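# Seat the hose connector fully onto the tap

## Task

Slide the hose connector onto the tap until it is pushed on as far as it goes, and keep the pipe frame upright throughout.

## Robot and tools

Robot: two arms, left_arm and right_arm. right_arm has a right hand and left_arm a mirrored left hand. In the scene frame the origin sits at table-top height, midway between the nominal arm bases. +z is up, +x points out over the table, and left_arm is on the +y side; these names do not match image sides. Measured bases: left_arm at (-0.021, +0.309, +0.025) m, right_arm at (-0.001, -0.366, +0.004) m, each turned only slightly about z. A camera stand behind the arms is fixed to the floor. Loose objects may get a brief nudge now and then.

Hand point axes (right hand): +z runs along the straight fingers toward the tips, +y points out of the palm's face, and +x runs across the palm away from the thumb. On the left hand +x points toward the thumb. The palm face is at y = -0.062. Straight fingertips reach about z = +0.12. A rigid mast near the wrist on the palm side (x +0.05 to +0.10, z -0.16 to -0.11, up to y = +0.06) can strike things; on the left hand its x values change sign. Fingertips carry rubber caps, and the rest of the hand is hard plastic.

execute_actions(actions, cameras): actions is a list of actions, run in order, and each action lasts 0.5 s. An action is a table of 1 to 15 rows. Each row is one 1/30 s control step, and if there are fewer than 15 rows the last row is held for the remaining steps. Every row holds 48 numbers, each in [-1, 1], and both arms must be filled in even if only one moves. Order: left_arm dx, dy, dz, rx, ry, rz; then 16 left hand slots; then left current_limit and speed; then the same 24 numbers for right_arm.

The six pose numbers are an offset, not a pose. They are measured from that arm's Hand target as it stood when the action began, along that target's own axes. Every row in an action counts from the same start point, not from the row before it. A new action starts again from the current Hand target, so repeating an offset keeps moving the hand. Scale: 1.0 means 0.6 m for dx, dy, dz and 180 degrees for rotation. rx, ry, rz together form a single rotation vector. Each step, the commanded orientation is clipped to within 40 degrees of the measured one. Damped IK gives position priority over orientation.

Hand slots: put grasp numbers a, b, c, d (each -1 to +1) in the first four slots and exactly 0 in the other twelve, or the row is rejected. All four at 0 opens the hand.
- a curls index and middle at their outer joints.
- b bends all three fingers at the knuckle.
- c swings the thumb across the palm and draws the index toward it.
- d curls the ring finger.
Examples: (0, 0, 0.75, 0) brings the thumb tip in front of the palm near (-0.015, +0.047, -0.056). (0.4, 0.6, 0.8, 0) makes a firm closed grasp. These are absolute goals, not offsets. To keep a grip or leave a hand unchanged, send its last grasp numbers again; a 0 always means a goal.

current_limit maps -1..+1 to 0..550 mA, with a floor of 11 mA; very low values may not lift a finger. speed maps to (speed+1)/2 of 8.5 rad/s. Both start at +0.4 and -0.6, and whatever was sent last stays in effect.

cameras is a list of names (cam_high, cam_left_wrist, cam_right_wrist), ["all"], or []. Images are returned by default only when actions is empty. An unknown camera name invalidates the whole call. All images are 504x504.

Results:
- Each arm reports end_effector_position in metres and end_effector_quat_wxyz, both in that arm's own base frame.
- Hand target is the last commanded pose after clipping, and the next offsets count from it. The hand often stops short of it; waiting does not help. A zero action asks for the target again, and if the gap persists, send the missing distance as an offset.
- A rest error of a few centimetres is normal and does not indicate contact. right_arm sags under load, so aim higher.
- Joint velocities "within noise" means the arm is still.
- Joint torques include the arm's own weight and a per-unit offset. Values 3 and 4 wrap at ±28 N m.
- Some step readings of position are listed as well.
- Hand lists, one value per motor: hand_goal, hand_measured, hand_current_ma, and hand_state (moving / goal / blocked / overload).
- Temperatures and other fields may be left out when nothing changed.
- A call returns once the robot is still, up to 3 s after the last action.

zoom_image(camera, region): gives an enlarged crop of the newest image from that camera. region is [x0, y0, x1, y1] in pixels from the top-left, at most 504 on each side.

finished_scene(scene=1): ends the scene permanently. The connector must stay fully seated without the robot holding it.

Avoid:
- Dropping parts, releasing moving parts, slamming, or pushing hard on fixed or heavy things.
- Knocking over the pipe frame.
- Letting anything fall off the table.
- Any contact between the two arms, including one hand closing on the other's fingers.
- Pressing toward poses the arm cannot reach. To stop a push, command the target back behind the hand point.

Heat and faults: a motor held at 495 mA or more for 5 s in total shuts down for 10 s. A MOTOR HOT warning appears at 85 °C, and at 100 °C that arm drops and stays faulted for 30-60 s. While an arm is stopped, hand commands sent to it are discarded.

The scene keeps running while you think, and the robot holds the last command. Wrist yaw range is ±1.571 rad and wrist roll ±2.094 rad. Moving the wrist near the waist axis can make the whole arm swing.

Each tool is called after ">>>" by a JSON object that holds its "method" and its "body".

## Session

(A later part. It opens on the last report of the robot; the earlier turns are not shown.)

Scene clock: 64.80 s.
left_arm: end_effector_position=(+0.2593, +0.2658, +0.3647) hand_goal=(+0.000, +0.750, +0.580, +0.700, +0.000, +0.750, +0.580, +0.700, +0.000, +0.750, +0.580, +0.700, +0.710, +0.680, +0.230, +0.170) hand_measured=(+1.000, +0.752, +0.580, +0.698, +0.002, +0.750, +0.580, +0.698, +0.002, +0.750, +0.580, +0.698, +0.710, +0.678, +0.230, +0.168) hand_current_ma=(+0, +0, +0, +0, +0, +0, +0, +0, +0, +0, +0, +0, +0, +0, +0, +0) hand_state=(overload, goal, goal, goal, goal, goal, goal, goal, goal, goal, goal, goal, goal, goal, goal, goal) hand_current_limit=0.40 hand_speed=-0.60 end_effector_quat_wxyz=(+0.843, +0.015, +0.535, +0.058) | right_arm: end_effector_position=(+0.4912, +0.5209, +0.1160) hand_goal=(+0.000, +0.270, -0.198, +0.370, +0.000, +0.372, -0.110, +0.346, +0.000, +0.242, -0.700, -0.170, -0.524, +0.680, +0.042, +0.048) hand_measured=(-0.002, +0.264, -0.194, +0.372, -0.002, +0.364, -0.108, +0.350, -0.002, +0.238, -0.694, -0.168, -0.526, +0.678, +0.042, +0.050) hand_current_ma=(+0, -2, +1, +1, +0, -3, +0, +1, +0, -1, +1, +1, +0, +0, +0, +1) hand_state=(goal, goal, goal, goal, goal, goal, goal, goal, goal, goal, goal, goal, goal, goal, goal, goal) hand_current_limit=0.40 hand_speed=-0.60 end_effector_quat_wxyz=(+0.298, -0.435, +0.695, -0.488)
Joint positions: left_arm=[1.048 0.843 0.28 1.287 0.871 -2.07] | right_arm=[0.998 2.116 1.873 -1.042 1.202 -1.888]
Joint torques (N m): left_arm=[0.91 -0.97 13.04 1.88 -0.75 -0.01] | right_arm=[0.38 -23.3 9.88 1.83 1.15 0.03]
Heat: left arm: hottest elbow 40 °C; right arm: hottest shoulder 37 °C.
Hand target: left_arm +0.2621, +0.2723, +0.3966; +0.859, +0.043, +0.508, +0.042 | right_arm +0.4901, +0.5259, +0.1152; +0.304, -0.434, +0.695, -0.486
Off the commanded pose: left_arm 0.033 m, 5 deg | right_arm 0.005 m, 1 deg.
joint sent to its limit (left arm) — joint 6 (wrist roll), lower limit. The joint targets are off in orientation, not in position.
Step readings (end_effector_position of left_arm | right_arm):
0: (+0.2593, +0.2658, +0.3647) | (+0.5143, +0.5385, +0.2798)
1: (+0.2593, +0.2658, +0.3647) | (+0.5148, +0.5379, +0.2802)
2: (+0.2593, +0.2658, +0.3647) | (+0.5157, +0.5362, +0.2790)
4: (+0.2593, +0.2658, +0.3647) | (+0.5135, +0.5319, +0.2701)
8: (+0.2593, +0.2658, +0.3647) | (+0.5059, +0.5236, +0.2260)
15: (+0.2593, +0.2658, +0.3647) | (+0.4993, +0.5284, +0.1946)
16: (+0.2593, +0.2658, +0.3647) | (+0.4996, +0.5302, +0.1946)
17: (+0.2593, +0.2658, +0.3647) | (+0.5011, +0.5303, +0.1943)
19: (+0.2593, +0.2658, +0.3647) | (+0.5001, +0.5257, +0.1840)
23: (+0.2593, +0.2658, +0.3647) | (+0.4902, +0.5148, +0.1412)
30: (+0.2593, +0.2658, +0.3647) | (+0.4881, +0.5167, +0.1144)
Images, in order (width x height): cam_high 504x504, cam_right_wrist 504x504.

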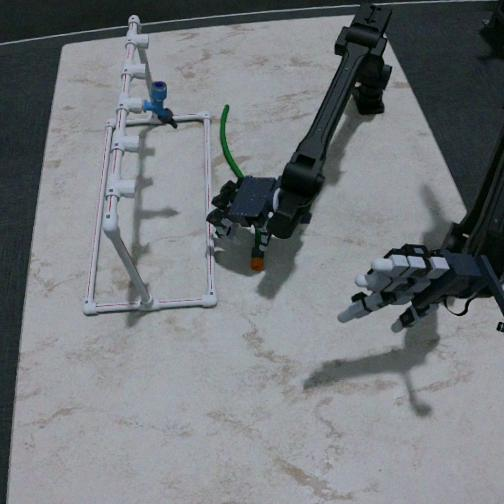

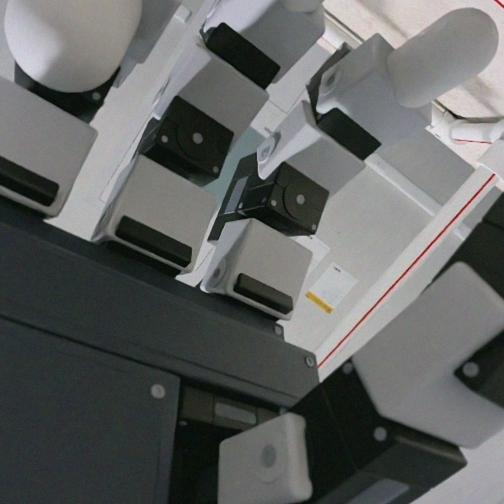

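>>> {"method": "execute_actions", "body": {"actions": [[[0,0,0,0,0,0,0,0,0,0,0,0,0,0,0,0,0,0,0,0,0,0,0.4,-0.6,-0.0137,0.0785,0.0037,0,0,0,0.4,0.25,0.75,0.8,0,0,0,0,0,0,0,0,0,0,0,0,0.4,-0.6]]], "cameras": ["cam_high"]}}

>>> {"method": "zoom_image", "body": {"camera": "cam_high", "region": [200, 180, 300, 280]}}

Scene clock: 67.37 s.
left_arm: end_effector_position=(+0.2593, +0.2658, +0.3647) hand_goal=(+0.000, +0.750, +0.580, +0.700, +0.000, +0.750, +0.580, +0.700, +0.000, +0.750, +0.580, +0.700, +0.710, +0.680, +0.230, +0.170) hand_measured=(+1.000, +0.752, +0.580, +0.698, +0.002, +0.750, +0.580, +0.698, +0.002, +0.750, +0.580, +0.698, +0.710, +0.678, +0.230, +0.168) hand_current_ma=(+0, +0, +0, +0, +0, +0, +0, +0, +0, +0, +0, +0, +0, +0, +0, +0) hand_state=(overload, goal, goal, goal, goal, goal, goal, goal, goal, goal, goal, goal, goal, goal, goal, goal) hand_current_limit=0.40 hand_speed=-0.60 end_effector_quat_wxyz=(+0.843, +0.015, +0.535, +0.058) | right_arm: end_effector_position=(+0.4808, +0.5342, +0.0854) hand_goal=(+0.000, +0.270, -0.198, +0.370, +0.000, +0.372, -0.110, +0.346, +0.000, +0.242, -0.700, -0.170, -0.524, +0.680, +0.042, +0.048) hand_measured=(-0.002, +0.264, -0.194, +0.372, -0.002, +0.364, -0.108, +0.350, -0.002, +0.238, -0.694, -0.168, -0.526, +0.678, +0.042, +0.050) hand_current_ma=(+0, -2, +1, +1, +0, -3, +0, +1, +0, -1, +1, +1, +0, +0, +0, +1) hand_state=(goal, goal, goal, goal, goal, goal, goal, goal, goal, goal, goal, goal, goal, goal, goal, goal) hand_current_limit=0.40 hand_speed=-0.60 end_effector_quat_wxyz=(+0.303, -0.436, +0.694, -0.486)
Joint positions: left_arm=[1.048 0.843 0.28 1.287 0.871 -2.07] | right_arm=[1.022 2.155 1.857 -1.014 1.208 -1.849]
Joint torques (N m): left_arm=[0.91 -0.97 13.05 1.87 -0.75 -0.01] | right_arm=[0.15 -20.89 9.92 1.7 1.16 0.19]
Heat: left arm: hottest elbow 40 °C; right arm: hottest shoulder 37 °C.
Hand target: left_arm +0.2621, +0.2723, +0.3966; +0.859, +0.043, +0.508, +0.042 | right_arm +0.4812, +0.5394, +0.0702; +0.304, -0.434, +0.695, -0.486
Off the commanded pose: left_arm 0.033 m, 5 deg | right_arm 0.016 m, 0 deg.
joint sent to its limit (left arm) — joint 6 (wrist roll), lower limit. The joint targets are off in orientation, not in position.
Step readings (end_effector_position of left_arm | right_arm):
0: (+0.2593, +0.2658, +0.3647) | (+0.4912, +0.5209, +0.1160)
1: (+0.2593, +0.2658, +0.3647) | (+0.4913, +0.5209, +0.1161)
2: (+0.2593, +0.2658, +0.3647) | (+0.4909, +0.5217, +0.1158)
4: (+0.2593, +0.2658, +0.3647) | (+0.4889, +0.5254, +0.1147)
8: (+0.2593, +0.2658, +0.3647) | (+0.4867, +0.5289, +0.1060)
15: (+0.2593, +0.2658, +0.3647) | (+0.4825, +0.5324, +0.0871)
Images, in order (width x height): cam_high 504x504.

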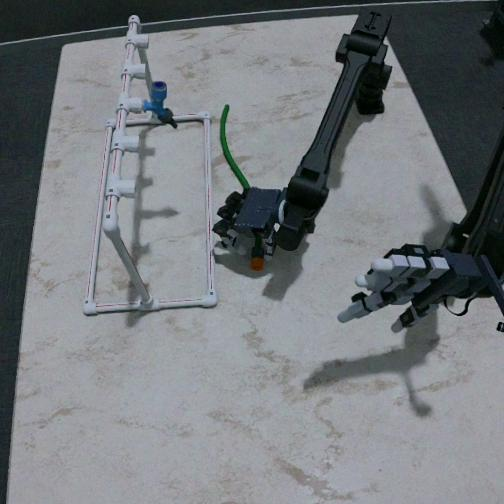

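Scaled by 5.040 from the camera's 504x504 image, which has a finer 720x720 frame.

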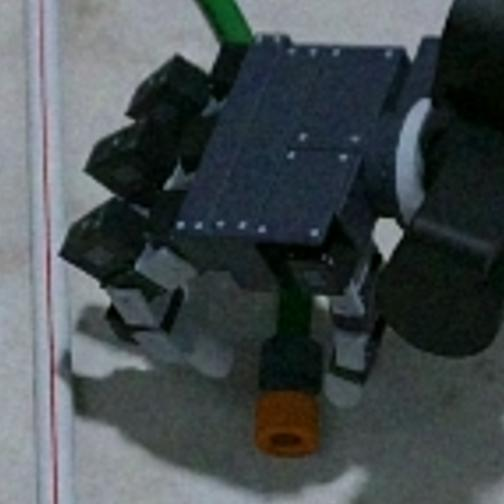

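>>> {"method": "execute_actions", "body": {"actions": [[[0,0,0,0,0,0,0,0,0,0,0,0,0,0,0,0,0,0,0,0,0,0,0.4,-0.6,0,0.0235,0.0086,0,0,0,0.4,0.25,0.75,0.8,0,0,0,0,0,0,0,0,0,0,0,0,0.4,-0.6]]], "cameras": ["cam_high"]}}

>>> {"method": "zoom_image", "body": {"camera": "cam_high", "region": [200, 180, 300, 280]}}

Scene clock: 68.57 s.
left_arm: end_effector_position=(+0.2593, +0.2658, +0.3647) hand_goal=(+0.000, +0.750, +0.580, +0.700, +0.000, +0.750, +0.580, +0.700, +0.000, +0.750, +0.580, +0.700, +0.710, +0.680, +0.230, +0.170) hand_measured=(+1.000, +0.752, +0.580, +0.698, +0.002, +0.750, +0.580, +0.698, +0.002, +0.750, +0.580, +0.698, +0.710, +0.678, +0.230, +0.168) hand_current_ma=(+0, +0, +0, +0, +0, +0, +0, +0, +0, +0, +0, +0, +0, +0, +0, +0) hand_state=(overload, goal, goal, goal, goal, goal, goal, goal, goal, goal, goal, goal, goal, goal, goal, goal) hand_current_limit=0.40 hand_speed=-0.60 end_effector_quat_wxyz=(+0.843, +0.015, +0.535, +0.058) | right_arm: end_effector_position=(+0.4820, +0.5362, +0.0764) hand_goal=(+0.000, +0.270, -0.198, +0.370, +0.000, +0.372, -0.110, +0.346, +0.000, +0.242, -0.700, -0.170, -0.524, +0.680, +0.042, +0.048) hand_measured=(-0.002, +0.264, -0.194, +0.372, -0.002, +0.364, -0.108, +0.350, -0.002, +0.238, -0.694, -0.168, -0.526, +0.678, +0.042, +0.050) hand_current_ma=(+0, -2, +1, +1, +0, -3, +0, +1, +0, -1, +1, +1, +0, +0, +0, +1) hand_state=(goal, goal, goal, goal, goal, goal, goal, goal, goal, goal, goal, goal, goal, goal, goal, goal) hand_current_limit=0.40 hand_speed=-0.60 end_effector_quat_wxyz=(+0.307, -0.433, +0.696, -0.484)
Joint positions: left_arm=[1.048 0.843 0.28 1.287 0.871 -2.07] | right_arm=[1.022 2.165 1.846 -0.986 1.208 -1.846]
Joint torques (N m): left_arm=[0.85 -0.97 13.07 1.88 -0.75 -0.01] | right_arm=[0.26 -21.13 9.39 1.88 1.17 0.17]
Motor temperatures (°C): left_arm=[38 36 41 38 29 33] | right_arm=[36 37 36 34 34 30]
Heat: left arm: hottest elbow 41 °C; right arm: hottest shoulder 37 °C.
Hand target: left_arm +0.2621, +0.2723, +0.3966; +0.859, +0.043, +0.508, +0.042 | right_arm +0.4813, +0.5394, +0.0553; +0.304, -0.434, +0.695, -0.486
Off the commanded pose: left_arm 0.033 m, 5 deg | right_arm 0.022 m, 0 deg.
joint sent to its limit (left arm) — joint 6 (wrist roll), lower limit. The joint targets are off in orientation, not in position.
Step readings (end_effector_position of left_arm | right_arm):
0: (+0.2593, +0.2658, +0.3647) | (+0.4808, +0.5342, +0.0854)
1: (+0.2593, +0.2658, +0.3647) | (+0.4808, +0.5342, +0.0854)
2: (+0.2593, +0.2658, +0.3647) | (+0.4810, +0.5346, +0.0855)
4: (+0.2593, +0.2658, +0.3647) | (+0.4818, +0.5359, +0.0856)
8: (+0.2593, +0.2658, +0.3647) | (+0.4822, +0.5365, +0.0829)
15: (+0.2593, +0.2658, +0.3647) | (+0.4819, +0.5360, +0.0769)
Images, in order (width x height): cam_high 504x504.

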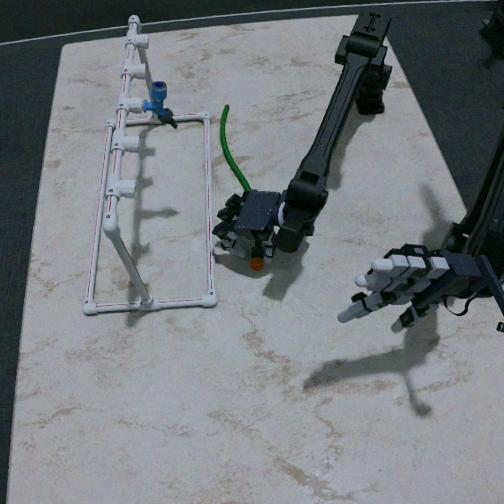

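Scaled by 5.040 from the camera's 504x504 image, which has a finer 720x720 frame.

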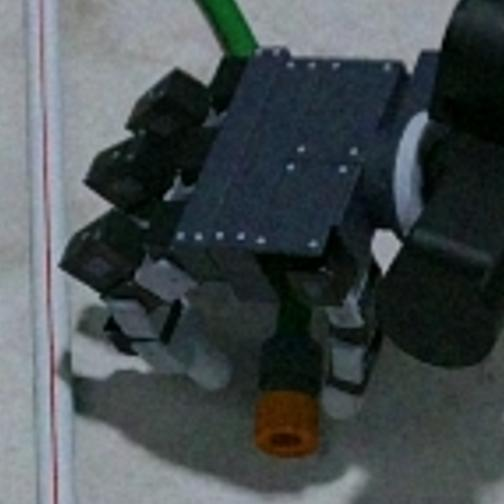

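>>> {"method": "execute_actions", "body": {"actions": [[[0,0,0,0,0,0,0,0,0,0,0,0,0,0,0,0,0,0,0,0,0,0,0.4,-0.6,0,0.0313,0.0114,0,0,0,0.4,0.25,0.75,0.8,0,0,0,0,0,0,0,0,0,0,0,0,0.4,-0.6]]], "cameras": ["cam_high"]}}

>>> {"method": "zoom_image", "body": {"camera": "cam_high", "region": [200, 180, 300, 280]}}

Scene clock: 69.73 s.
left_arm: end_effector_position=(+0.2593, +0.2658, +0.3647) hand_goal=(+0.000, +0.750, +0.580, +0.700, +0.000, +0.750, +0.580, +0.700, +0.000, +0.750, +0.580, +0.700, +0.710, +0.680, +0.230, +0.170) hand_measured=(+1.000, +0.752, +0.580, +0.698, +0.002, +0.750, +0.580, +0.698, +0.002, +0.750, +0.580, +0.698, +0.710, +0.678, +0.230, +0.168) hand_current_ma=(+0, +0, +0, +0, +0, +0, +0, +0, +0, +0, +0, +0, +0, +0, +0, +0) hand_state=(overload, goal, goal, goal, goal, goal, goal, goal, goal, goal, goal, goal, goal, goal, goal, goal) hand_current_limit=0.40 hand_speed=-0.60 end_effector_quat_wxyz=(+0.843, +0.015, +0.535, +0.058) | right_arm: end_effector_position=(+0.4821, +0.5356, +0.0539) hand_goal=(+0.000, +0.270, -0.198, +0.370, +0.000, +0.372, -0.110, +0.346, +0.000, +0.242, -0.700, -0.170, -0.524, +0.680, +0.042, +0.048) hand_measured=(-0.002, +0.264, -0.194, +0.372, -0.002, +0.364, -0.110, +0.346, -0.002, +0.238, -0.694, -0.168, -0.526, +0.678, +0.042, +0.050) hand_current_ma=(+0, -2, +1, +1, +0, -3, +0, +0, +0, -1, +1, +1, +0, +0, +0, +1) hand_state=(goal, goal, goal, goal, goal, goal, goal, goal, goal, goal, goal, goal, goal, goal, goal, goal) hand_current_limit=0.40 hand_speed=-0.60 end_effector_quat_wxyz=(+0.306, -0.433, +0.695, -0.486)
Joint positions: left_arm=[1.048 0.843 0.28 1.287 0.871 -2.07] | right_arm=[1.022 2.188 1.825 -0.948 1.211 -1.844]
Joint torques (N m): left_arm=[0.91 -0.97 13.05 1.89 -0.74 -0.01] | right_arm=[0.32 -21.19 9.58 1.8 1.05 0.14]
Heat: left arm: hottest elbow 41 °C; right arm: hottest shoulder 37 °C.
Hand target: left_arm +0.2621, +0.2723, +0.3966; +0.859, +0.043, +0.508, +0.042 | right_arm +0.4812, +0.5394, +0.0353; +0.304, -0.434, +0.695, -0.486
Off the commanded pose: left_arm 0.033 m, 5 deg | right_arm 0.019 m, 0 deg.
joint sent to its limit (left arm) — joint 6 (wrist roll), lower limit. The joint targets are off in orientation, not in position.
Step readings (end_effector_position of left_arm | right_arm):
0: (+0.2593, +0.2658, +0.3647) | (+0.4820, +0.5362, +0.0764)
1: (+0.2593, +0.2658, +0.3647) | (+0.4821, +0.5363, +0.0765)
2: (+0.2593, +0.2658, +0.3647) | (+0.4822, +0.5365, +0.0760)
4: (+0.2593, +0.2658, +0.3647) | (+0.4828, +0.5373, +0.0742)
8: (+0.2593, +0.2658, +0.3647) | (+0.4825, +0.5369, +0.0656)
15: (+0.2593, +0.2658, +0.3647) | (+0.4820, +0.5356, +0.0539)
Images, in order (width x height): cam_high 504x504.

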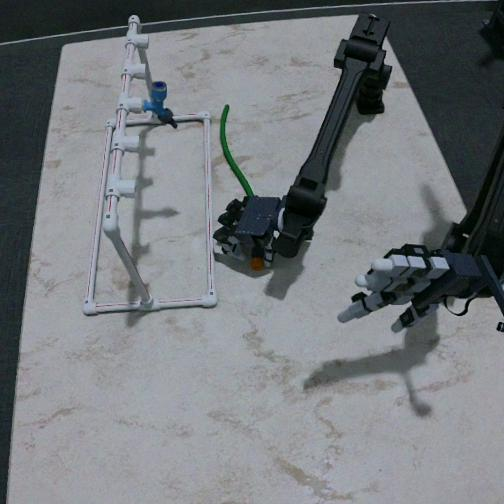

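Scaled by 5.040 from the camera's 504x504 image, which has a finer 720x720 frame.

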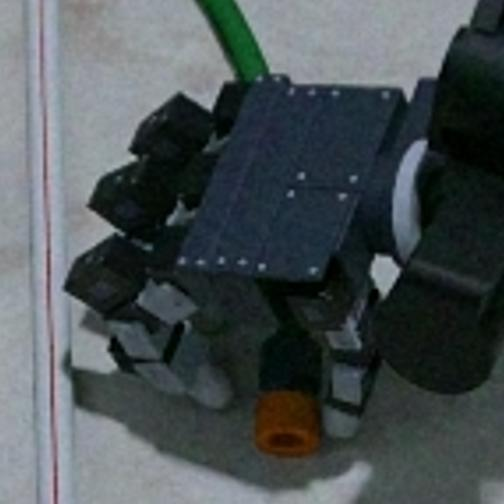

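>>> {"method": "execute_actions", "body": {"actions": [[[0,0,0,0,0,0,0,0,0,0,0,0,0,0,0,0,0,0,0,0,0,0,0.4,-0.6,0,0.0188,0.0068,0,0,0,0.4,0.25,0.75,0.8,0,0,0,0,0,0,0,0,0,0,0,0,0.4,-0.6]]], "cameras": ["cam_high"]}}

>>> {"method": "zoom_image", "body": {"camera": "cam_high", "region": [200, 180, 300, 280]}}

Scene clock: 70.80 s.
left_arm: end_effector_position=(+0.2593, +0.2658, +0.3647) hand_goal=(+0.000, +0.750, +0.580, +0.700, +0.000, +0.750, +0.580, +0.700, +0.000, +0.750, +0.580, +0.700, +0.710, +0.680, +0.230, +0.170) hand_measured=(+1.000, +0.752, +0.580, +0.698, +0.002, +0.750, +0.580, +0.698, +0.002, +0.750, +0.580, +0.698, +0.710, +0.678, +0.230, +0.168) hand_current_ma=(+0, +0, +0, +0, +0, +0, +0, +0, +0, +0, +0, +0, +0, +0, +0, +0) hand_state=(overload, goal, goal, goal, goal, goal, goal, goal, goal, goal, goal, goal, goal, goal, goal, goal) hand_current_limit=0.40 hand_speed=-0.60 end_effector_quat_wxyz=(+0.843, +0.015, +0.535, +0.058) | right_arm: end_effector_position=(+0.4838, +0.5375, +0.0533) hand_goal=(+0.000, +0.270, -0.198, +0.370, +0.000, +0.372, -0.110, +0.346, +0.000, +0.242, -0.700, -0.170, -0.524, +0.680, +0.042, +0.048) hand_measured=(-0.002, +0.264, -0.194, +0.372, -0.008, +0.364, -0.118, +0.342, -0.002, +0.238, -0.694, -0.168, -0.526, +0.678, +0.042, +0.050) hand_current_ma=(+0, -2, +1, +1, -2, -3, -2, -1, +0, -1, +1, +1, +0, +0, +0, +1) hand_state=(goal, goal, goal, goal, goal, goal, goal, goal, goal, goal, goal, goal, goal, goal, goal, goal) hand_current_limit=0.40 hand_speed=-0.60 end_effector_quat_wxyz=(+0.311, -0.429, +0.696, -0.485)
Joint positions: left_arm=[1.048 0.843 0.28 1.287 0.871 -2.07] | right_arm=[1.022 2.189 1.822 -0.929 1.214 -1.844]
Joint torques (N m): left_arm=[0.91 -0.97 13.07 1.88 -0.75 -0.01] | right_arm=[0.44 -20.19 8.8 1.99 0.92 0.16]
Heat: left arm: hottest elbow 41 °C; right arm: hottest shoulder 37 °C.
Hand target: left_arm +0.2621, +0.2723, +0.3966; +0.859, +0.043, +0.508, +0.042 | right_arm +0.4812, +0.5394, +0.0233; +0.304, -0.434, +0.695, -0.486
Off the commanded pose: left_arm 0.033 m, 5 deg | right_arm 0.030 m, 1 deg.
joint sent to its limit (left arm) — joint 6 (wrist roll), lower limit. The joint targets are off in orientation, not in position.
Step readings (end_effector_position of left_arm | right_arm):
0: (+0.2593, +0.2658, +0.3647) | (+0.4821, +0.5356, +0.0539)
1: (+0.2593, +0.2658, +0.3647) | (+0.4821, +0.5357, +0.0540)
2: (+0.2593, +0.2658, +0.3647) | (+0.4824, +0.5361, +0.0541)
4: (+0.2593, +0.2658, +0.3647) | (+0.4831, +0.5373, +0.0542)
8: (+0.2593, +0.2658, +0.3647) | (+0.4836, +0.5375, +0.0536)
15: (+0.2593, +0.2658, +0.3647) | (+0.4837, +0.5375, +0.0533)
Images, in order (width x height): cam_high 504x504.

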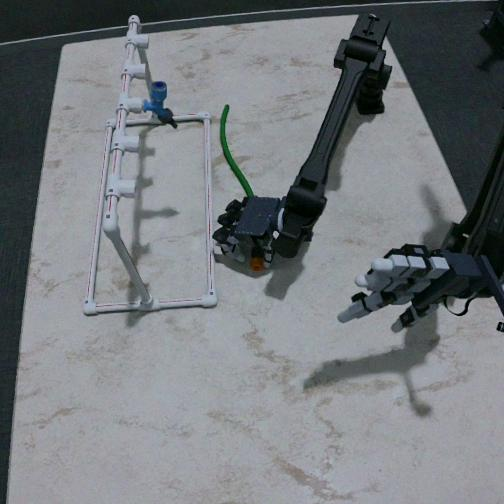

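Scaled by 5.040 from the camera's 504x504 image, which has a finer 720x720 frame.

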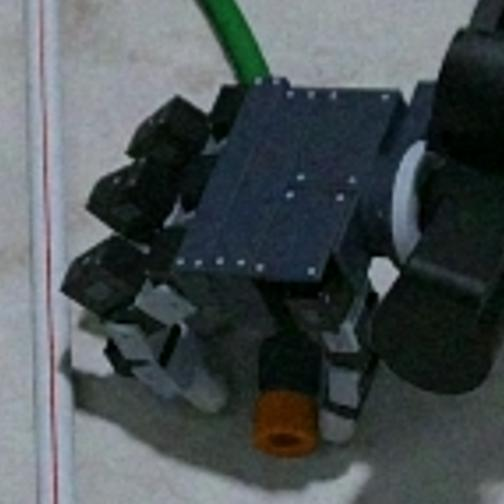

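>>> {"method": "execute_actions", "body": {"actions": [[[0,0,0,0,0,0,0,0,0,0,0,0,0,0,0,0,0,0,0,0,0,0,0.4,-0.6,0,-0.0376,-0.0137,0,0,0,0.4,0.25,0.75,0.8,0,0,0,0,0,0,0,0,0,0,0,0,0.4,-0.6]],[[0,0,0,0,0,0,0,0,0,0,0,0,0,0,0,0,0,0,0,0,0,0,0.4,-0.6,0,0,0,0,0,0,0.42,0.4,0.75,0.8,0,0,0,0,0,0,0,0,0,0,0,0,0.4,-0.8]],[[0,0,0,0,0,0,0,0,0,0,0,0,0,0,0,0,0,0,0,0,0,0,0.4,-0.6,0,0,0,0,0,0,0.45,0.5,0.75,0.8,0,0,0,0,0,0,0,0,0,0,0,0,0.4,-0.8]]], "cameras": ["cam_high"]}}

>>> {"method": "zoom_image", "body": {"camera": "cam_high", "region": [200, 180, 300, 280]}}

Scene clock: 73.37 s.
left_arm: end_effector_position=(+0.2593, +0.2658, +0.3647) hand_goal=(+0.000, +0.750, +0.580, +0.700, +0.000, +0.750, +0.580, +0.700, +0.000, +0.750, +0.580, +0.700, +0.710, +0.680, +0.230, +0.170) hand_measured=(+1.000, +0.752, +0.580, +0.698, +0.002, +0.750, +0.580, +0.698, +0.002, +0.750, +0.580, +0.698, +0.710, +0.678, +0.230, +0.168) hand_current_ma=(+0, +0, +0, +0, +0, +0, +0, +0, +0, +0, +0, +0, +0, +0, +0, +0) hand_state=(overload, goal, goal, goal, goal, goal, goal, goal, goal, goal, goal, goal, goal, goal, goal, goal) hand_current_limit=0.40 hand_speed=-0.60 end_effector_quat_wxyz=(+0.843, +0.015, +0.535, +0.058) | right_arm: end_effector_position=(+0.4823, +0.5352, +0.0523) hand_goal=(+0.000, -0.062, -0.168, +0.372, +0.000, -0.078, -0.240, +0.272, +0.000, -0.128, -0.700, -0.124, -0.520, +0.680, +0.042, +0.090) hand_measured=(-0.008, +0.004, -0.146, +0.382, +0.002, +0.032, -0.184, +0.302, -0.002, -0.124, -0.694, -0.126, -0.508, +0.684, +0.100, +0.116) hand_current_ma=(-2, +111, +15, +4, +0, +268, +79, +26, +0, +1, +1, +0, +6, +1, +127, +36) hand_state=(goal, blocked, blocked, goal, goal, blocked, blocked, blocked, goal, goal, goal, goal, goal, goal, blocked, blocked) hand_current_limit=0.40 hand_speed=-0.80 end_effector_quat_wxyz=(+0.306, -0.432, +0.695, -0.486)
Joint positions: left_arm=[1.048 0.843 0.28 1.287 0.871 -2.07] | right_arm=[1.022 2.189 1.822 -0.942 1.212 -1.843]
Joint torques (N m): left_arm=[0.91 -0.91 13.07 1.88 -0.75 -0.01] | right_arm=[0.32 -22.42 10.81 0.64 0.94 0.11]
Heat: left arm: hottest elbow 41 °C; right arm: hottest shoulder 38 °C.
Hand target: left_arm +0.2621, +0.2723, +0.3966; +0.859, +0.043, +0.508, +0.042 | right_arm +0.4813, +0.5393, +0.0473; +0.304, -0.434, +0.695, -0.486
Off the commanded pose: left_arm 0.033 m, 5 deg | right_arm 0.007 m, 0 deg.
joint sent to its limit (left arm) — joint 6 (wrist roll), lower limit. The joint targets are off in orientation, not in position.
Step readings (end_effector_position of left_arm | right_arm):
0: (+0.2593, +0.2658, +0.3647) | (+0.4838, +0.5375, +0.0533)
1: (+0.2593, +0.2658, +0.3647) | (+0.4838, +0.5375, +0.0533)
2: (+0.2593, +0.2658, +0.3647) | (+0.4838, +0.5375, +0.0533)
4: (+0.2593, +0.2658, +0.3647) | (+0.4837, +0.5374, +0.0533)
8: (+0.2593, +0.2658, +0.3647) | (+0.4833, +0.5366, +0.0531)
15: (+0.2593, +0.2658, +0.3647) | (+0.4830, +0.5362, +0.0529)
16: (+0.2593, +0.2658, +0.3647) | (+0.4830, +0.5362, +0.0529)
17: (+0.2593, +0.2658, +0.3647) | (+0.4830, +0.5361, +0.0529)
19: (+0.2593, +0.2658, +0.3647) | (+0.4825, +0.5358, +0.0526)
23: (+0.2593, +0.2658, +0.3647) | (+0.4823, +0.5355, +0.0525)
30: (+0.2593, +0.2658, +0.3647) | (+0.4824, +0.5352, +0.0524)
31: (+0.2593, +0.2658, +0.3647) | (+0.4824, +0.5352, +0.0524)
32: (+0.2593, +0.2658, +0.3647) | (+0.4824, +0.5352, +0.0524)
34: (+0.2593, +0.2658, +0.3647) | (+0.4824, +0.5352, +0.0524)
38: (+0.2593, +0.2658, +0.3647) | (+0.4823, +0.5352, +0.0523)
45: (+0.2593, +0.2658, +0.3647) | (+0.4823, +0.5352, +0.0523)
Images, in order (width x height): cam_high 504x504.

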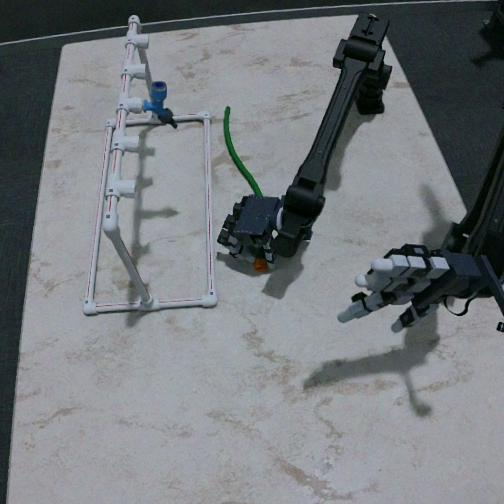

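Scaled by 5.040 from the camera's 504x504 image, which has a finer 720x720 frame.

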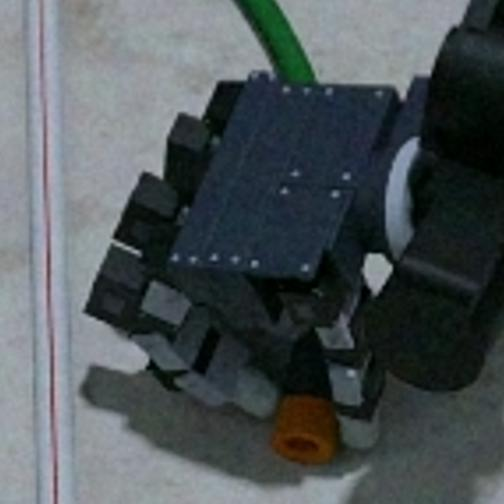

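>>> {"method": "execute_actions", "body": {"actions": [[[0,0,0,0,0,0,0,0,0,0,0,0,0,0,0,0,0,0,0,0,0,0,0.4,-0.6,0,0,0,0,0,0,0.5,0.58,0.77,0.8,0,0,0,0,0,0,0,0,0,0,0,0,0.4,-0.8]],[[0,0,0,0,0,0,0,0,0,0,0,0,0,0,0,0,0,0,0,0,0,0,0.4,-0.6,0,-0.0626,-0.0228,0,0,0,0.5,0.58,0.77,0.8,0,0,0,0,0,0,0,0,0,0,0,0,0.4,-0.8]],[[0,0,0,0,0,0,0,0,0,0,0,0,0,0,0,0,0,0,0,0,0,0,0.4,-0.6,0,-0.0626,-0.0228,0,0,0,0.5,0.58,0.77,0.8,0,0,0,0,0,0,0,0,0,0,0,0,0.4,-0.8]]], "cameras": ["cam_high","cam_right_wrist"]}}

>>> {"method": "zoom_image", "body": {"camera": "cam_high", "region": [200, 170, 300, 270]}}

Scene clock: 75.97 s.
left_arm: end_effector_position=(+0.2593, +0.2658, +0.3647) hand_goal=(+0.000, +0.750, +0.580, +0.700, +0.000, +0.750, +0.580, +0.700, +0.000, +0.750, +0.580, +0.700, +0.710, +0.680, +0.230, +0.170) hand_measured=(+1.000, +0.752, +0.580, +0.698, +0.002, +0.750, +0.580, +0.698, +0.002, +0.750, +0.580, +0.698, +0.710, +0.678, +0.230, +0.168) hand_current_ma=(+0, +0, +0, +0, +0, +0, +0, +0, +0, +0, +0, +0, +0, +0, +0, +0) hand_state=(overload, goal, goal, goal, goal, goal, goal, goal, goal, goal, goal, goal, goal, goal, goal, goal) hand_current_limit=0.40 hand_speed=-0.60 end_effector_quat_wxyz=(+0.843, +0.015, +0.535, +0.058) | right_arm: end_effector_position=(+0.4745, +0.5241, +0.0972) hand_goal=(+0.000, -0.172, -0.200, +0.342, +0.000, -0.230, -0.336, +0.206, +0.000, -0.238, -0.700, -0.114, -0.548, +0.680, +0.038, +0.096) hand_measured=(+0.002, -0.038, -0.146, +0.368, +0.002, -0.226, -0.330, +0.210, -0.002, -0.232, -0.694, -0.116, -0.550, +0.684, +0.120, +0.134) hand_current_ma=(+0, +383, +72, +22, +0, +1, +2, +1, +0, +2, +1, +0, +0, +1, +227, +68) hand_state=(goal, blocked, blocked, blocked, goal, goal, goal, goal, goal, goal, goal, goal, goal, goal, blocked, blocked) hand_current_limit=0.40 hand_speed=-0.80 end_effector_quat_wxyz=(+0.283, -0.449, +0.687, -0.496)
Joint positions: left_arm=[1.048 0.843 0.28 1.287 0.871 -2.07] | right_arm=[1.022 2.144 1.876 -1.104 1.209 -1.843]
Joint torques (N m): left_arm=[0.91 -0.97 13.05 1.88 -0.75 -0.01] | right_arm=[0.67 -24.53 14.2 0.59 1 0.05]
Heat: left arm: hottest elbow 42 °C; right arm: hottest shoulder 38 °C.
Hand target: left_arm +0.2621, +0.2723, +0.3966; +0.859, +0.043, +0.508, +0.042 | right_arm +0.4811, +0.5394, +0.1271; +0.304, -0.434, +0.695, -0.486
Off the commanded pose: left_arm 0.033 m, 5 deg | right_arm 0.034 m, 3 deg.
joint sent to its limit (left arm) — joint 6 (wrist roll), lower limit. The joint targets are off in orientation, not in position.
Step readings (end_effector_position of left_arm | right_arm):
0: (+0.2593, +0.2658, +0.3647) | (+0.4823, +0.5352, +0.0523)
1: (+0.2593, +0.2658, +0.3647) | (+0.4823, +0.5352, +0.0523)
2: (+0.2593, +0.2658, +0.3647) | (+0.4823, +0.5352, +0.0523)
4: (+0.2593, +0.2658, +0.3647) | (+0.4823, +0.5352, +0.0523)
8: (+0.2593, +0.2658, +0.3647) | (+0.4823, +0.5353, +0.0522)
15: (+0.2593, +0.2658, +0.3647) | (+0.4816, +0.5353, +0.0521)
16: (+0.2593, +0.2658, +0.3647) | (+0.4815, +0.5351, +0.0521)
17: (+0.2593, +0.2658, +0.3647) | (+0.4809, +0.5343, +0.0517)
19: (+0.2593, +0.2658, +0.3647) | (+0.4790, +0.5311, +0.0508)
23: (+0.2593, +0.2658, +0.3647) | (+0.4762, +0.5265, +0.0510)
30: (+0.2593, +0.2658, +0.3647) | (+0.4742, +0.5233, +0.0510)
31: (+0.2593, +0.2658, +0.3647) | (+0.4742, +0.5232, +0.0515)
32: (+0.2593, +0.2658, +0.3647) | (+0.4737, +0.5227, +0.0522)
34: (+0.2593, +0.2658, +0.3647) | (+0.4727, +0.5212, +0.0561)
38: (+0.2593, +0.2658, +0.3647) | (+0.4724, +0.5207, +0.0724)
45: (+0.2593, +0.2658, +0.3647) | (+0.4750, +0.5249, +0.0966)
Images, in order (width x height): cam_high 504x504, cam_right_wrist 504x504.

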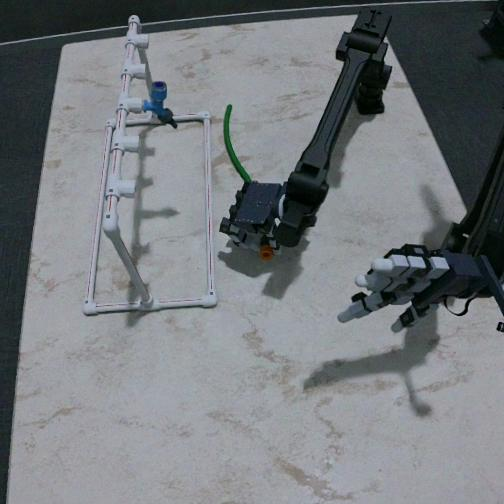

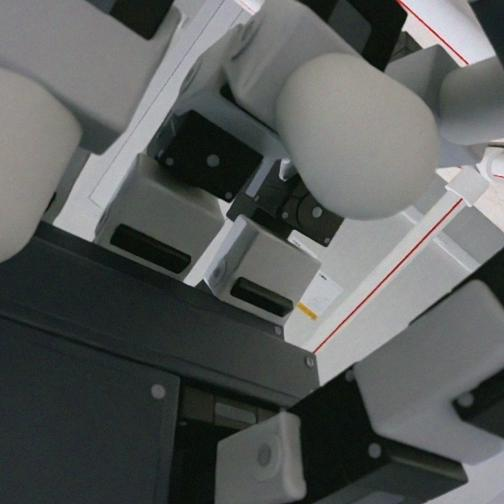

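Scaled by 5.040 from the camera's 504x504 image, which has a finer 720x720 frame.

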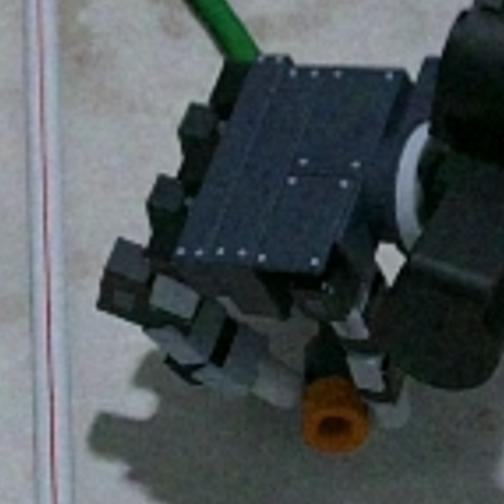

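>>> {"method": "execute_actions", "body": {"actions": [[[0,0,0,0,0,0,0,0,0,0,0,0,0,0,0,0,0,0,0,0,0,0,0.4,-0.6,0.0285,-0.0762,0.0239,-0.0405,-0.0271,0.0698,0.5,0.58,0.77,0.8,0,0,0,0,0,0,0,0,0,0,0,0,0.6,-0.8]],[[0,0,0,0,0,0,0,0,0,0,0,0,0,0,0,0,0,0,0,0,0,0,0.4,-0.6,0.0285,-0.0762,0.0239,-0.0405,-0.0271,0.0698,0.5,0.58,0.77,0.8,0,0,0,0,0,0,0,0,0,0,0,0,0.6,-0.8]],[[0,0,0,0,0,0,0,0,0,0,0,0,0,0,0,0,0,0,0,0,0,0,0.4,-0.6,0.0285,-0.0762,0.0239,-0.0405,-0.0271,0.0698,0.5,0.58,0.77,0.8,0,0,0,0,0,0,0,0,0,0,0,0,0.6,-0.8]]], "cameras": ["cam_high"]}}

>>> {"method": "zoom_image", "body": {"camera": "cam_high", "region": [170, 100, 320, 250]}}

Scene clock: 80.80 s.
left_arm: end_effector_position=(+0.2593, +0.2658, +0.3647) hand_goal=(+0.000, +0.750, +0.580, +0.700, +0.000, +0.750, +0.580, +0.700, +0.000, +0.750, +0.580, +0.700, +0.710, +0.680, +0.230, +0.170) hand_measured=(+1.000, +0.752, +0.580, +0.698, +0.002, +0.750, +0.580, +0.698, +0.002, +0.750, +0.580, +0.698, +0.710, +0.678, +0.230, +0.168) hand_current_ma=(+0, +0, +0, +0, +0, +0, +0, +0, +0, +0, +0, +0, +0, +0, +0, +0) hand_state=(overload, goal, goal, goal, goal, goal, goal, goal, goal, goal, goal, goal, goal, goal, goal, goal) hand_current_limit=0.40 hand_speed=-0.60 end_effector_quat_wxyz=(+0.843, +0.015, +0.535, +0.058) | right_arm: end_effector_position=(+0.5386, +0.4231, +0.1947) hand_goal=(+0.000, -0.172, -0.200, +0.342, +0.000, -0.230, -0.336, +0.206, +0.000, -0.238, -0.700, -0.114, -0.548, +0.680, +0.038, +0.096) hand_measured=(-0.002, -0.046, -0.146, +0.368, +0.002, -0.226, -0.330, +0.210, -0.002, -0.234, -0.698, -0.116, -0.554, +0.682, +0.120, +0.134) hand_current_ma=(+0, +339, +72, +22, +0, +1, +2, +1, +0, +1, +0, +0, -2, +0, +227, +68) hand_state=(goal, blocked, blocked, blocked, goal, goal, goal, goal, goal, goal, goal, goal, goal, goal, blocked, blocked) hand_current_limit=0.60 hand_speed=-0.80 end_effector_quat_wxyz=(+0.421, -0.307, +0.834, -0.181)
Joint positions: left_arm=[1.048 0.843 0.28 1.287 0.871 -2.07] | right_arm=[0.701 1.679 1.363 -0.459 0.592 -1.83]
Joint torques (N m): left_arm=[0.91 -0.91 13.05 1.91 -0.75 -0.01] | right_arm=[-0.32 -19.49 10.85 3.34 0.12 0.41]
Heat: left arm: hottest elbow 42 °C; right arm: hottest shoulder 38 °C.
Hand target: left_arm +0.2621, +0.2723, +0.3966; +0.859, +0.043, +0.508, +0.042 | right_arm +0.5388, +0.4309, +0.2124; +0.441, -0.294, +0.831, -0.167
Off the commanded pose: left_arm 0.033 m, 5 deg | right_arm 0.019 m, 3 deg.
joint sent to its limit (left arm) — joint 6 (wrist roll), lower limit. The joint targets are off in orientation, not in position.
Step readings (end_effector_position of left_arm | right_arm):
0: (+0.2593, +0.2658, +0.3647) | (+0.4745, +0.5241, +0.0972)
1: (+0.2593, +0.2658, +0.3647) | (+0.4741, +0.5244, +0.0968)
2: (+0.2593, +0.2658, +0.3647) | (+0.4730, +0.5260, +0.0955)
4: (+0.2593, +0.2658, +0.3647) | (+0.4715, +0.5280, +0.0952)
8: (+0.2593, +0.2658, +0.3647) | (+0.4784, +0.5184, +0.1189)
15: (+0.2593, +0.2658, +0.3647) | (+0.5041, +0.5079, +0.1724)
16: (+0.2593, +0.2658, +0.3647) | (+0.5051, +0.5079, +0.1740)
17: (+0.2593, +0.2658, +0.3647) | (+0.5038, +0.5095, +0.1724)
19: (+0.2593, +0.2658, +0.3647) | (+0.4987, +0.5062, +0.1650)
23: (+0.2593, +0.2658, +0.3647) | (+0.4985, +0.4868, +0.1599)
30: (+0.2593, +0.2658, +0.3647) | (+0.5211, +0.4679, +0.1792)
31: (+0.2593, +0.2658, +0.3647) | (+0.5215, +0.4685, +0.1806)
32: (+0.2593, +0.2658, +0.3647) | (+0.5207, +0.4701, +0.1808)
34: (+0.2593, +0.2658, +0.3647) | (+0.5149, +0.4688, +0.1793)
38: (+0.2593, +0.2658, +0.3647) | (+0.5175, +0.4458, +0.1828)
45: (+0.2593, +0.2658, +0.3647) | (+0.5413, +0.4220, +0.1985)
Images, in order (width x height): cam_high 504x504.

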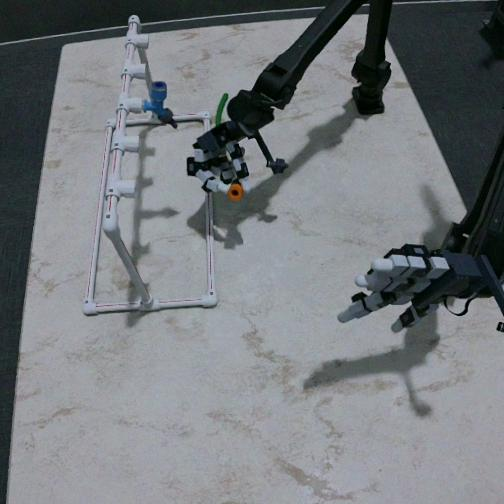

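Scaled by 3.360 from the camera's 504x504 image, which has a finer 720x720 frame.

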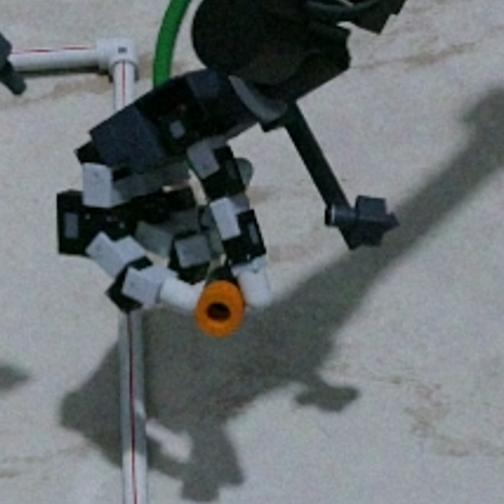

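>>> {"method": "execute_actions", "body": {"actions": [[[0.029,-0.18,0.09,0.018,-0.003,-0.009,0,0,0,0,0,0,0,0,0,0,0,0,0,0,0,0,0.4,-0.6,0.0285,-0.0762,0.0239,-0.0405,-0.0271,0.0698,0.5,0.58,0.77,0.8,0,0,0,0,0,0,0,0,0,0,0,0,0.6,-0.8]],[[0.029,-0.18,0.09,0.018,-0.003,-0.009,0,0,0,0,0,0,0,0,0,0,0,0,0,0,0,0,0.4,-0.6,0.0285,-0.0762,0.0239,-0.0405,-0.0271,0.0698,0.5,0.58,0.77,0.8,0,0,0,0,0,0,0,0,0,0,0,0,0.6,-0.8]],[[0.029,-0.18,0.09,0.018,-0.003,-0.009,0,0,0,0,0,0,0,0,0,0,0,0,0,0,0,0,0.4,-0.6,0.0285,-0.0762,0.0239,-0.0405,-0.0271,0.0698,0.5,0.58,0.77,0.8,0,0,0,0,0,0,0,0,0,0,0,0,0.6,-0.8]],[[0.024,-0.15,0.075,0.018,-0.003,-0.009,0,0,0,0,0,0,0,0,0,0,0,0,0,0,0,0,0.4,-0.6,0,0,0,0,0,0,0.5,0.58,0.77,0.8,0,0,0,0,0,0,0,0,0,0,0,0,0.6,-0.8]]], "cameras": ["all"]}}

>>> {"method": "zoom_image", "body": {"camera": "cam_high", "region": [130, 70, 250, 190]}}

>>> {"method": "zoom_image", "body": {"camera": "cam_left_wrist", "region": [0, 0, 280, 280]}}

Scene clock: 84.57 s.
left_arm: end_effector_position=(+0.4395, -0.1539, +0.3580) hand_goal=(+0.000, +0.750, +0.580, +0.700, +0.000, +0.750, +0.580, +0.700, +0.000, +0.750, +0.580, +0.700, +0.710, +0.680, +0.230, +0.170) hand_measured=(+1.000, +0.752, +0.580, +0.698, +0.002, +0.752, +0.580, +0.698, +0.002, +0.752, +0.580, +0.698, +0.710, +0.678, +0.232, +0.168) hand_current_ma=(+0, +0, +0, +0, +0, +0, +0, +0, +0, +0, +0, +0, +0, +0, +0, +0) hand_state=(overload, goal, goal, goal, goal, goal, goal, goal, goal, goal, goal, goal, goal, goal, goal, goal) hand_current_limit=0.40 hand_speed=-0.60 end_effector_quat_wxyz=(+0.841, +0.126, +0.521, -0.067) | right_arm: end_effector_position=(+0.5983, +0.2905, +0.1968) hand_goal=(+0.000, -0.172, -0.200, +0.342, +0.000, -0.230, -0.336, +0.206, +0.000, -0.238, -0.700, -0.114, -0.548, +0.680, +0.038, +0.096) hand_measured=(-0.002, -0.162, -0.192, +0.346, +0.000, -0.226, -0.332, +0.208, -0.002, -0.236, -0.700, -0.116, -0.560, +0.680, +0.040, +0.098) hand_current_ma=(+0, +5, +3, +1, +0, +1, +1, +0, +0, +1, +0, +0, -6, +0, +0, +1) hand_state=(goal, goal, goal, goal, goal, goal, goal, goal, goal, goal, goal, goal, goal, goal, goal, goal) hand_current_limit=0.60 hand_speed=-0.80 end_effector_quat_wxyz=(+0.508, -0.110, +0.837, +0.172)
Joint positions: left_arm=[-0.623 1.245 0.528 1.174 -0.277 -1.279] | right_arm=[0.292 1.674 1.019 0.212 -0.149 -1.445]
Joint torques (N m): left_arm=[1.32 -7.3 12.62 2.4 -0.01 0.27] | right_arm=[0.56 -14.51 9.66 3.63 -0.28 0.46]
Heat: left arm: hottest elbow 43 °C; right arm: hottest shoulder 39 °C.
Hand target: left_arm +0.4487, -0.1553, +0.3882; +0.859, +0.112, +0.495, -0.065 | right_arm +0.5996, +0.2958, +0.1920; +0.508, -0.108, +0.835, +0.178
Off the commanded pose: left_arm 0.032 m, 4 deg | right_arm 0.007 m, 1 deg.
Step readings (end_effector_position of left_arm | right_arm):
0: (+0.2593, +0.2658, +0.3647) | (+0.5386, +0.4231, +0.1947)
1: (+0.2594, +0.2660, +0.3650) | (+0.5376, +0.4244, +0.1940)
2: (+0.2612, +0.2644, +0.3669) | (+0.5363, +0.4267, +0.1942)
4: (+0.2766, +0.2438, +0.3748) | (+0.5311, +0.4273, +0.1932)
8: (+0.3034, +0.1844, +0.3961) | (+0.5395, +0.3995, +0.1931)
15: (+0.3191, +0.1665, +0.3905) | (+0.5632, +0.3739, +0.2035)
16: (+0.3204, +0.1665, +0.3888) | (+0.5619, +0.3763, +0.2040)
17: (+0.3225, +0.1647, +0.3881) | (+0.5596, +0.3800, +0.2059)
19: (+0.3352, +0.1391, +0.3878) | (+0.5542, +0.3819, +0.2079)
23: (+0.3554, +0.0742, +0.3869) | (+0.5607, +0.3568, +0.1999)
30: (+0.3671, +0.0563, +0.3698) | (+0.5795, +0.3277, +0.2043)
31: (+0.3681, +0.0561, +0.3677) | (+0.5785, +0.3298, +0.2061)
32: (+0.3689, +0.0544, +0.3646) | (+0.5760, +0.3327, +0.2098)
34: (+0.3763, +0.0276, +0.3561) | (+0.5718, +0.3337, +0.2174)
38: (+0.3921, -0.0427, +0.3411) | (+0.5809, +0.3120, +0.2141)
45: (+0.4086, -0.0553, +0.3449) | (+0.5976, +0.2875, +0.1927)
46: (+0.4089, -0.0548, +0.3470) | (+0.5976, +0.2882, +0.1926)
47: (+0.4089, -0.0559, +0.3488) | (+0.5975, +0.2891, +0.1929)
49: (+0.4132, -0.0773, +0.3525) | (+0.5977, +0.2899, +0.1946)
53: (+0.4271, -0.1400, +0.3539) | (+0.5983, +0.2899, +0.1962)
60: (+0.4395, -0.1544, +0.3503) | (+0.5982, +0.2906, +0.1967)

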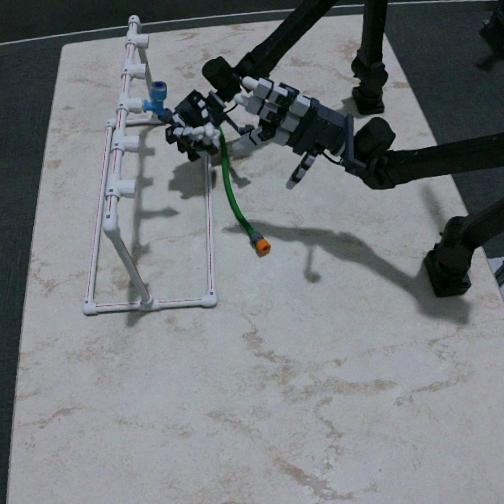

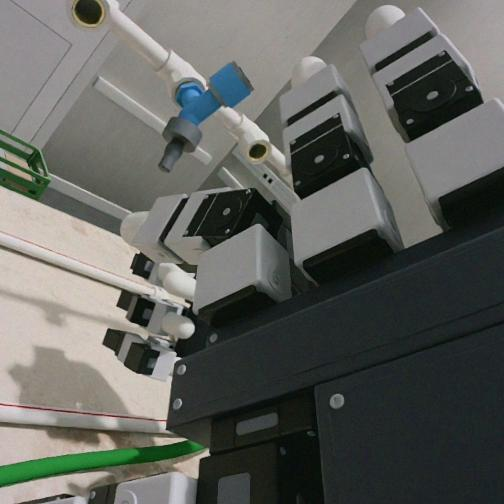

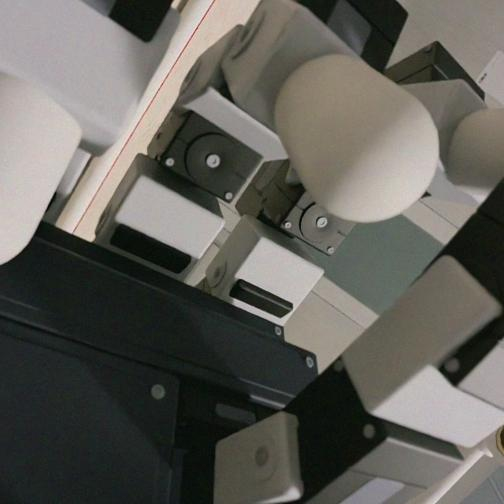

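Scaled by 4.200 from the camera's 504x504 image, which has a finer 720x720 frame.

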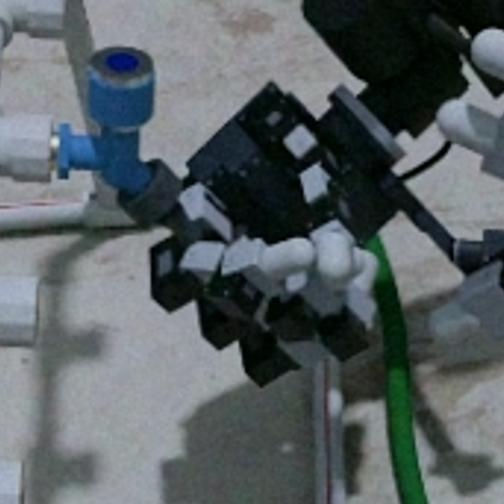

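Scaled by 1.800 from the camera's 504x504 image, which has a finer 720x720 frame.

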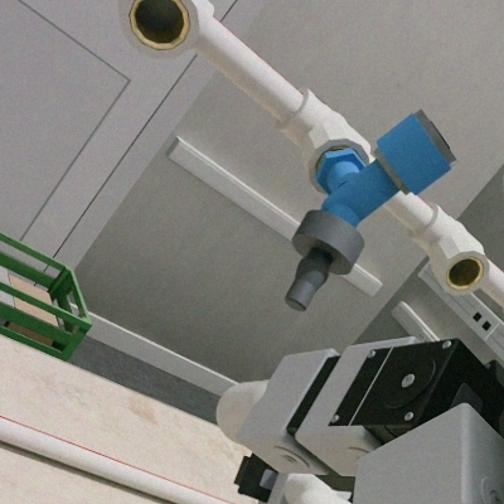

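>>> {"method": "zoom_image", "body": {"camera": "cam_high", "region": [205, 190, 305, 290]}}

Scaled by 5.040 from the camera's 504x504 image, which has a finer 720x720 frame.

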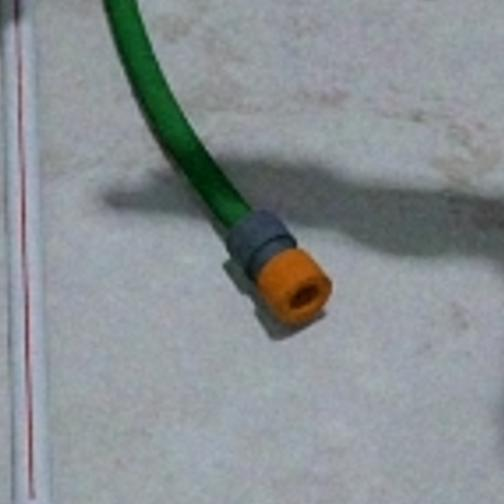

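>>> {"method": "execute_actions", "body": {"actions": [[[-0.029,0.18,-0.09,-0.018,0.003,0.009,0,0,0,0,0,0,0,0,0,0,0,0,0,0,0,0,0.4,-0.6,0,0,0,0,0,0,0.5,0.45,0.75,0.8,0,0,0,0,0,0,0,0,0,0,0,0,0.4,-0.6]],[[-0.029,0.18,-0.09,-0.018,0.003,0.009,0,0,0,0,0,0,0,0,0,0,0,0,0,0,0,0,0.4,-0.6,-0.0285,0.0762,-0.0239,0.0405,0.0271,-0.0698,0.4,0.35,0.75,0.8,0,0,0,0,0,0,0,0,0,0,0,0,0.4,-0.6]],[[-0.029,0.18,-0.09,-0.018,0.003,0.009,0,0,0,0,0,0,0,0,0,0,0,0,0,0,0,0,0.4,-0.6,-0.0285,0.0762,-0.0239,0.0405,0.0271,-0.0698,0.3,0.25,0.75,0.8,0,0,0,0,0,0,0,0,0,0,0,0,0.4,-0.6]],[[0,0,0,0,0,0,0,0,0,0,0,0,0,0,0,0,0,0,0,0,0,0,0.4,-0.6,-0.0285,0.0762,-0.0239,0.0405,0.0271,-0.0698,0.25,0.25,0.75,0.8,0,0,0,0,0,0,0,0,0,0,0,0,0.4,-0.6]],[[0,0,0,0,0,0,0,0,0,0,0,0,0,0,0,0,0,0,0,0,0,0,0.4,-0.6,-0.0285,0.0762,-0.0239,0.0405,0.0271,-0.0698,0.25,0.25,0.75,0.8,0,0,0,0,0,0,0,0,0,0,0,0,0.4,-0.6]]], "cameras": ["cam_high"]}}

>>> {"method": "zoom_image", "body": {"camera": "cam_high", "region": [170, 80, 340, 250]}}

Scene clock: 91.80 s.
left_arm: end_effector_position=(+0.3367, +0.1898, +0.3876) hand_goal=(+0.000, +0.750, +0.580, +0.700, +0.000, +0.750, +0.580, +0.700, +0.000, +0.750, +0.580, +0.700, +0.710, +0.680, +0.230, +0.170) hand_measured=(+1.000, +0.752, +0.580, +0.698, +0.002, +0.752, +0.580, +0.698, +0.002, +0.752, +0.580, +0.698, +0.712, +0.678, +0.232, +0.168) hand_current_ma=(+0, +0, +0, +0, +0, +0, +0, +0, +0, +0, +0, +0, +0, +0, +0, +0) hand_state=(overload, goal, goal, goal, goal, goal, goal, goal, goal, goal, goal, goal, goal, goal, goal, goal) hand_current_limit=0.40 hand_speed=-0.60 end_effector_quat_wxyz=(+0.856, +0.059, +0.514, +0.014) | right_arm: end_effector_position=(+0.5054, +0.4578, +0.2304) hand_goal=(+0.000, +0.256, -0.062, +0.512, +0.000, +0.410, +0.130, +0.562, +0.000, +0.228, -0.700, -0.154, -0.540, +0.680, +0.042, +0.070) hand_measured=(-0.002, +0.254, -0.062, +0.510, -0.002, +0.406, +0.128, +0.560, -0.002, +0.228, -0.700, -0.156, -0.544, +0.680, +0.040, +0.068) hand_current_ma=(+0, +0, +0, +0, +0, -1, +0, +0, +0, +0, +0, +0, -1, +0, -1, -1) hand_state=(goal, goal, goal, goal, goal, goal, goal, goal, goal, goal, goal, goal, goal, goal, goal, goal) hand_current_limit=0.40 hand_speed=-0.60 end_effector_quat_wxyz=(+0.399, -0.351, +0.800, -0.278)
Joint positions: left_arm=[0.612 0.799 0.325 1.08 0.615 -1.82] | right_arm=[0.834 1.708 1.535 -0.705 0.816 -1.873]
Joint torques (N m): left_arm=[1.44 -1.26 9.92 2.17 -0.35 -0.01] | right_arm=[-0.21 -16.09 15.73 1.52 0.7 0.08]
Heat: left arm: hottest elbow 42 °C; right arm: hottest shoulder 39 °C.
Hand target: left_arm +0.3366, +0.1927, +0.3959; +0.860, +0.060, +0.506, +0.016 | right_arm +0.5186, +0.4666, +0.2422; +0.403, -0.347, +0.800, -0.279
Off the commanded pose: left_arm 0.009 m, 1 deg | right_arm 0.020 m, 1 deg.
Step readings (end_effector_position of left_arm | right_arm):
0: (+0.4394, -0.1539, +0.3581) | (+0.5983, +0.2905, +0.1968)
1: (+0.4398, -0.1532, +0.3586) | (+0.5982, +0.2906, +0.1968)
2: (+0.4408, -0.1518, +0.3608) | (+0.5982, +0.2906, +0.1969)
4: (+0.4400, -0.1308, +0.3686) | (+0.5982, +0.2906, +0.1969)
8: (+0.4236, -0.0624, +0.3891) | (+0.5982, +0.2906, +0.1969)
15: (+0.4155, -0.0396, +0.4037) | (+0.5982, +0.2906, +0.1969)
16: (+0.4165, -0.0397, +0.4010) | (+0.5989, +0.2903, +0.1964)
17: (+0.4172, -0.0382, +0.3985) | (+0.5994, +0.2911, +0.1935)
19: (+0.4115, -0.0135, +0.3910) | (+0.5975, +0.2907, +0.1835)
23: (+0.3859, +0.0516, +0.3932) | (+0.5767, +0.3093, +0.1789)
30: (+0.3776, +0.0753, +0.4009) | (+0.5635, +0.3310, +0.1932)
31: (+0.3786, +0.0757, +0.3999) | (+0.5654, +0.3296, +0.1933)
32: (+0.3792, +0.0777, +0.3991) | (+0.5675, +0.3274, +0.1912)
34: (+0.3702, +0.1036, +0.3976) | (+0.5679, +0.3257, +0.1866)
38: (+0.3388, +0.1654, +0.4007) | (+0.5554, +0.3453, +0.1940)
45: (+0.3343, +0.1886, +0.3902) | (+0.5445, +0.3748, +0.2150)
46: (+0.3352, +0.1893, +0.3886) | (+0.5457, +0.3731, +0.2150)
47: (+0.3360, +0.1897, +0.3874) | (+0.5472, +0.3697, +0.2140)
49: (+0.3369, +0.1905, +0.3861) | (+0.5473, +0.3649, +0.2133)
53: (+0.3368, +0.1903, +0.3868) | (+0.5350, +0.3873, +0.2299)
60: (+0.3364, +0.1897, +0.3880) | (+0.5211, +0.4207, +0.2506)
61: (+0.3366, +0.1897, +0.3878) | (+0.5227, +0.4187, +0.2493)
62: (+0.3366, +0.1897, +0.3877) | (+0.5250, +0.4148, +0.2469)
64: (+0.3367, +0.1897, +0.3876) | (+0.5287, +0.4118, +0.2417)
68: (+0.3367, +0.1898, +0.3876) | (+0.5212, +0.4344, +0.2332)
75: (+0.3367, +0.1898, +0.3876) | (+0.4993, +0.4640, +0.2250)
Images, in order (width x height): cam_high 504x504.

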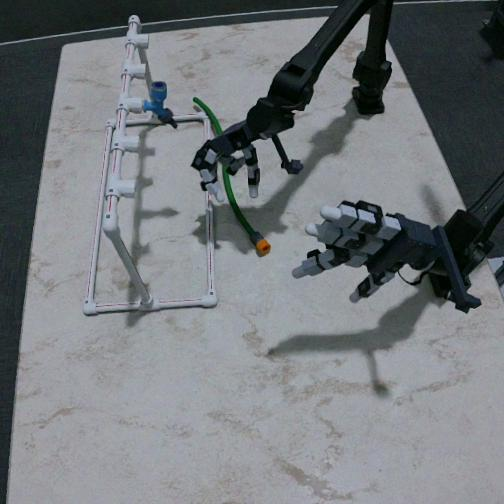

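Scaled by 2.965 from the camera's 504x504 image, which has a finer 720x720 frame.

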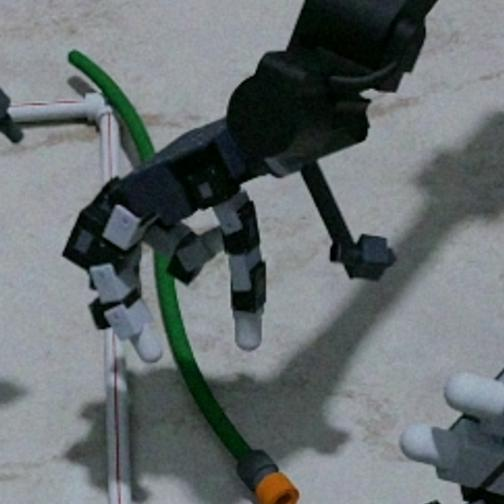

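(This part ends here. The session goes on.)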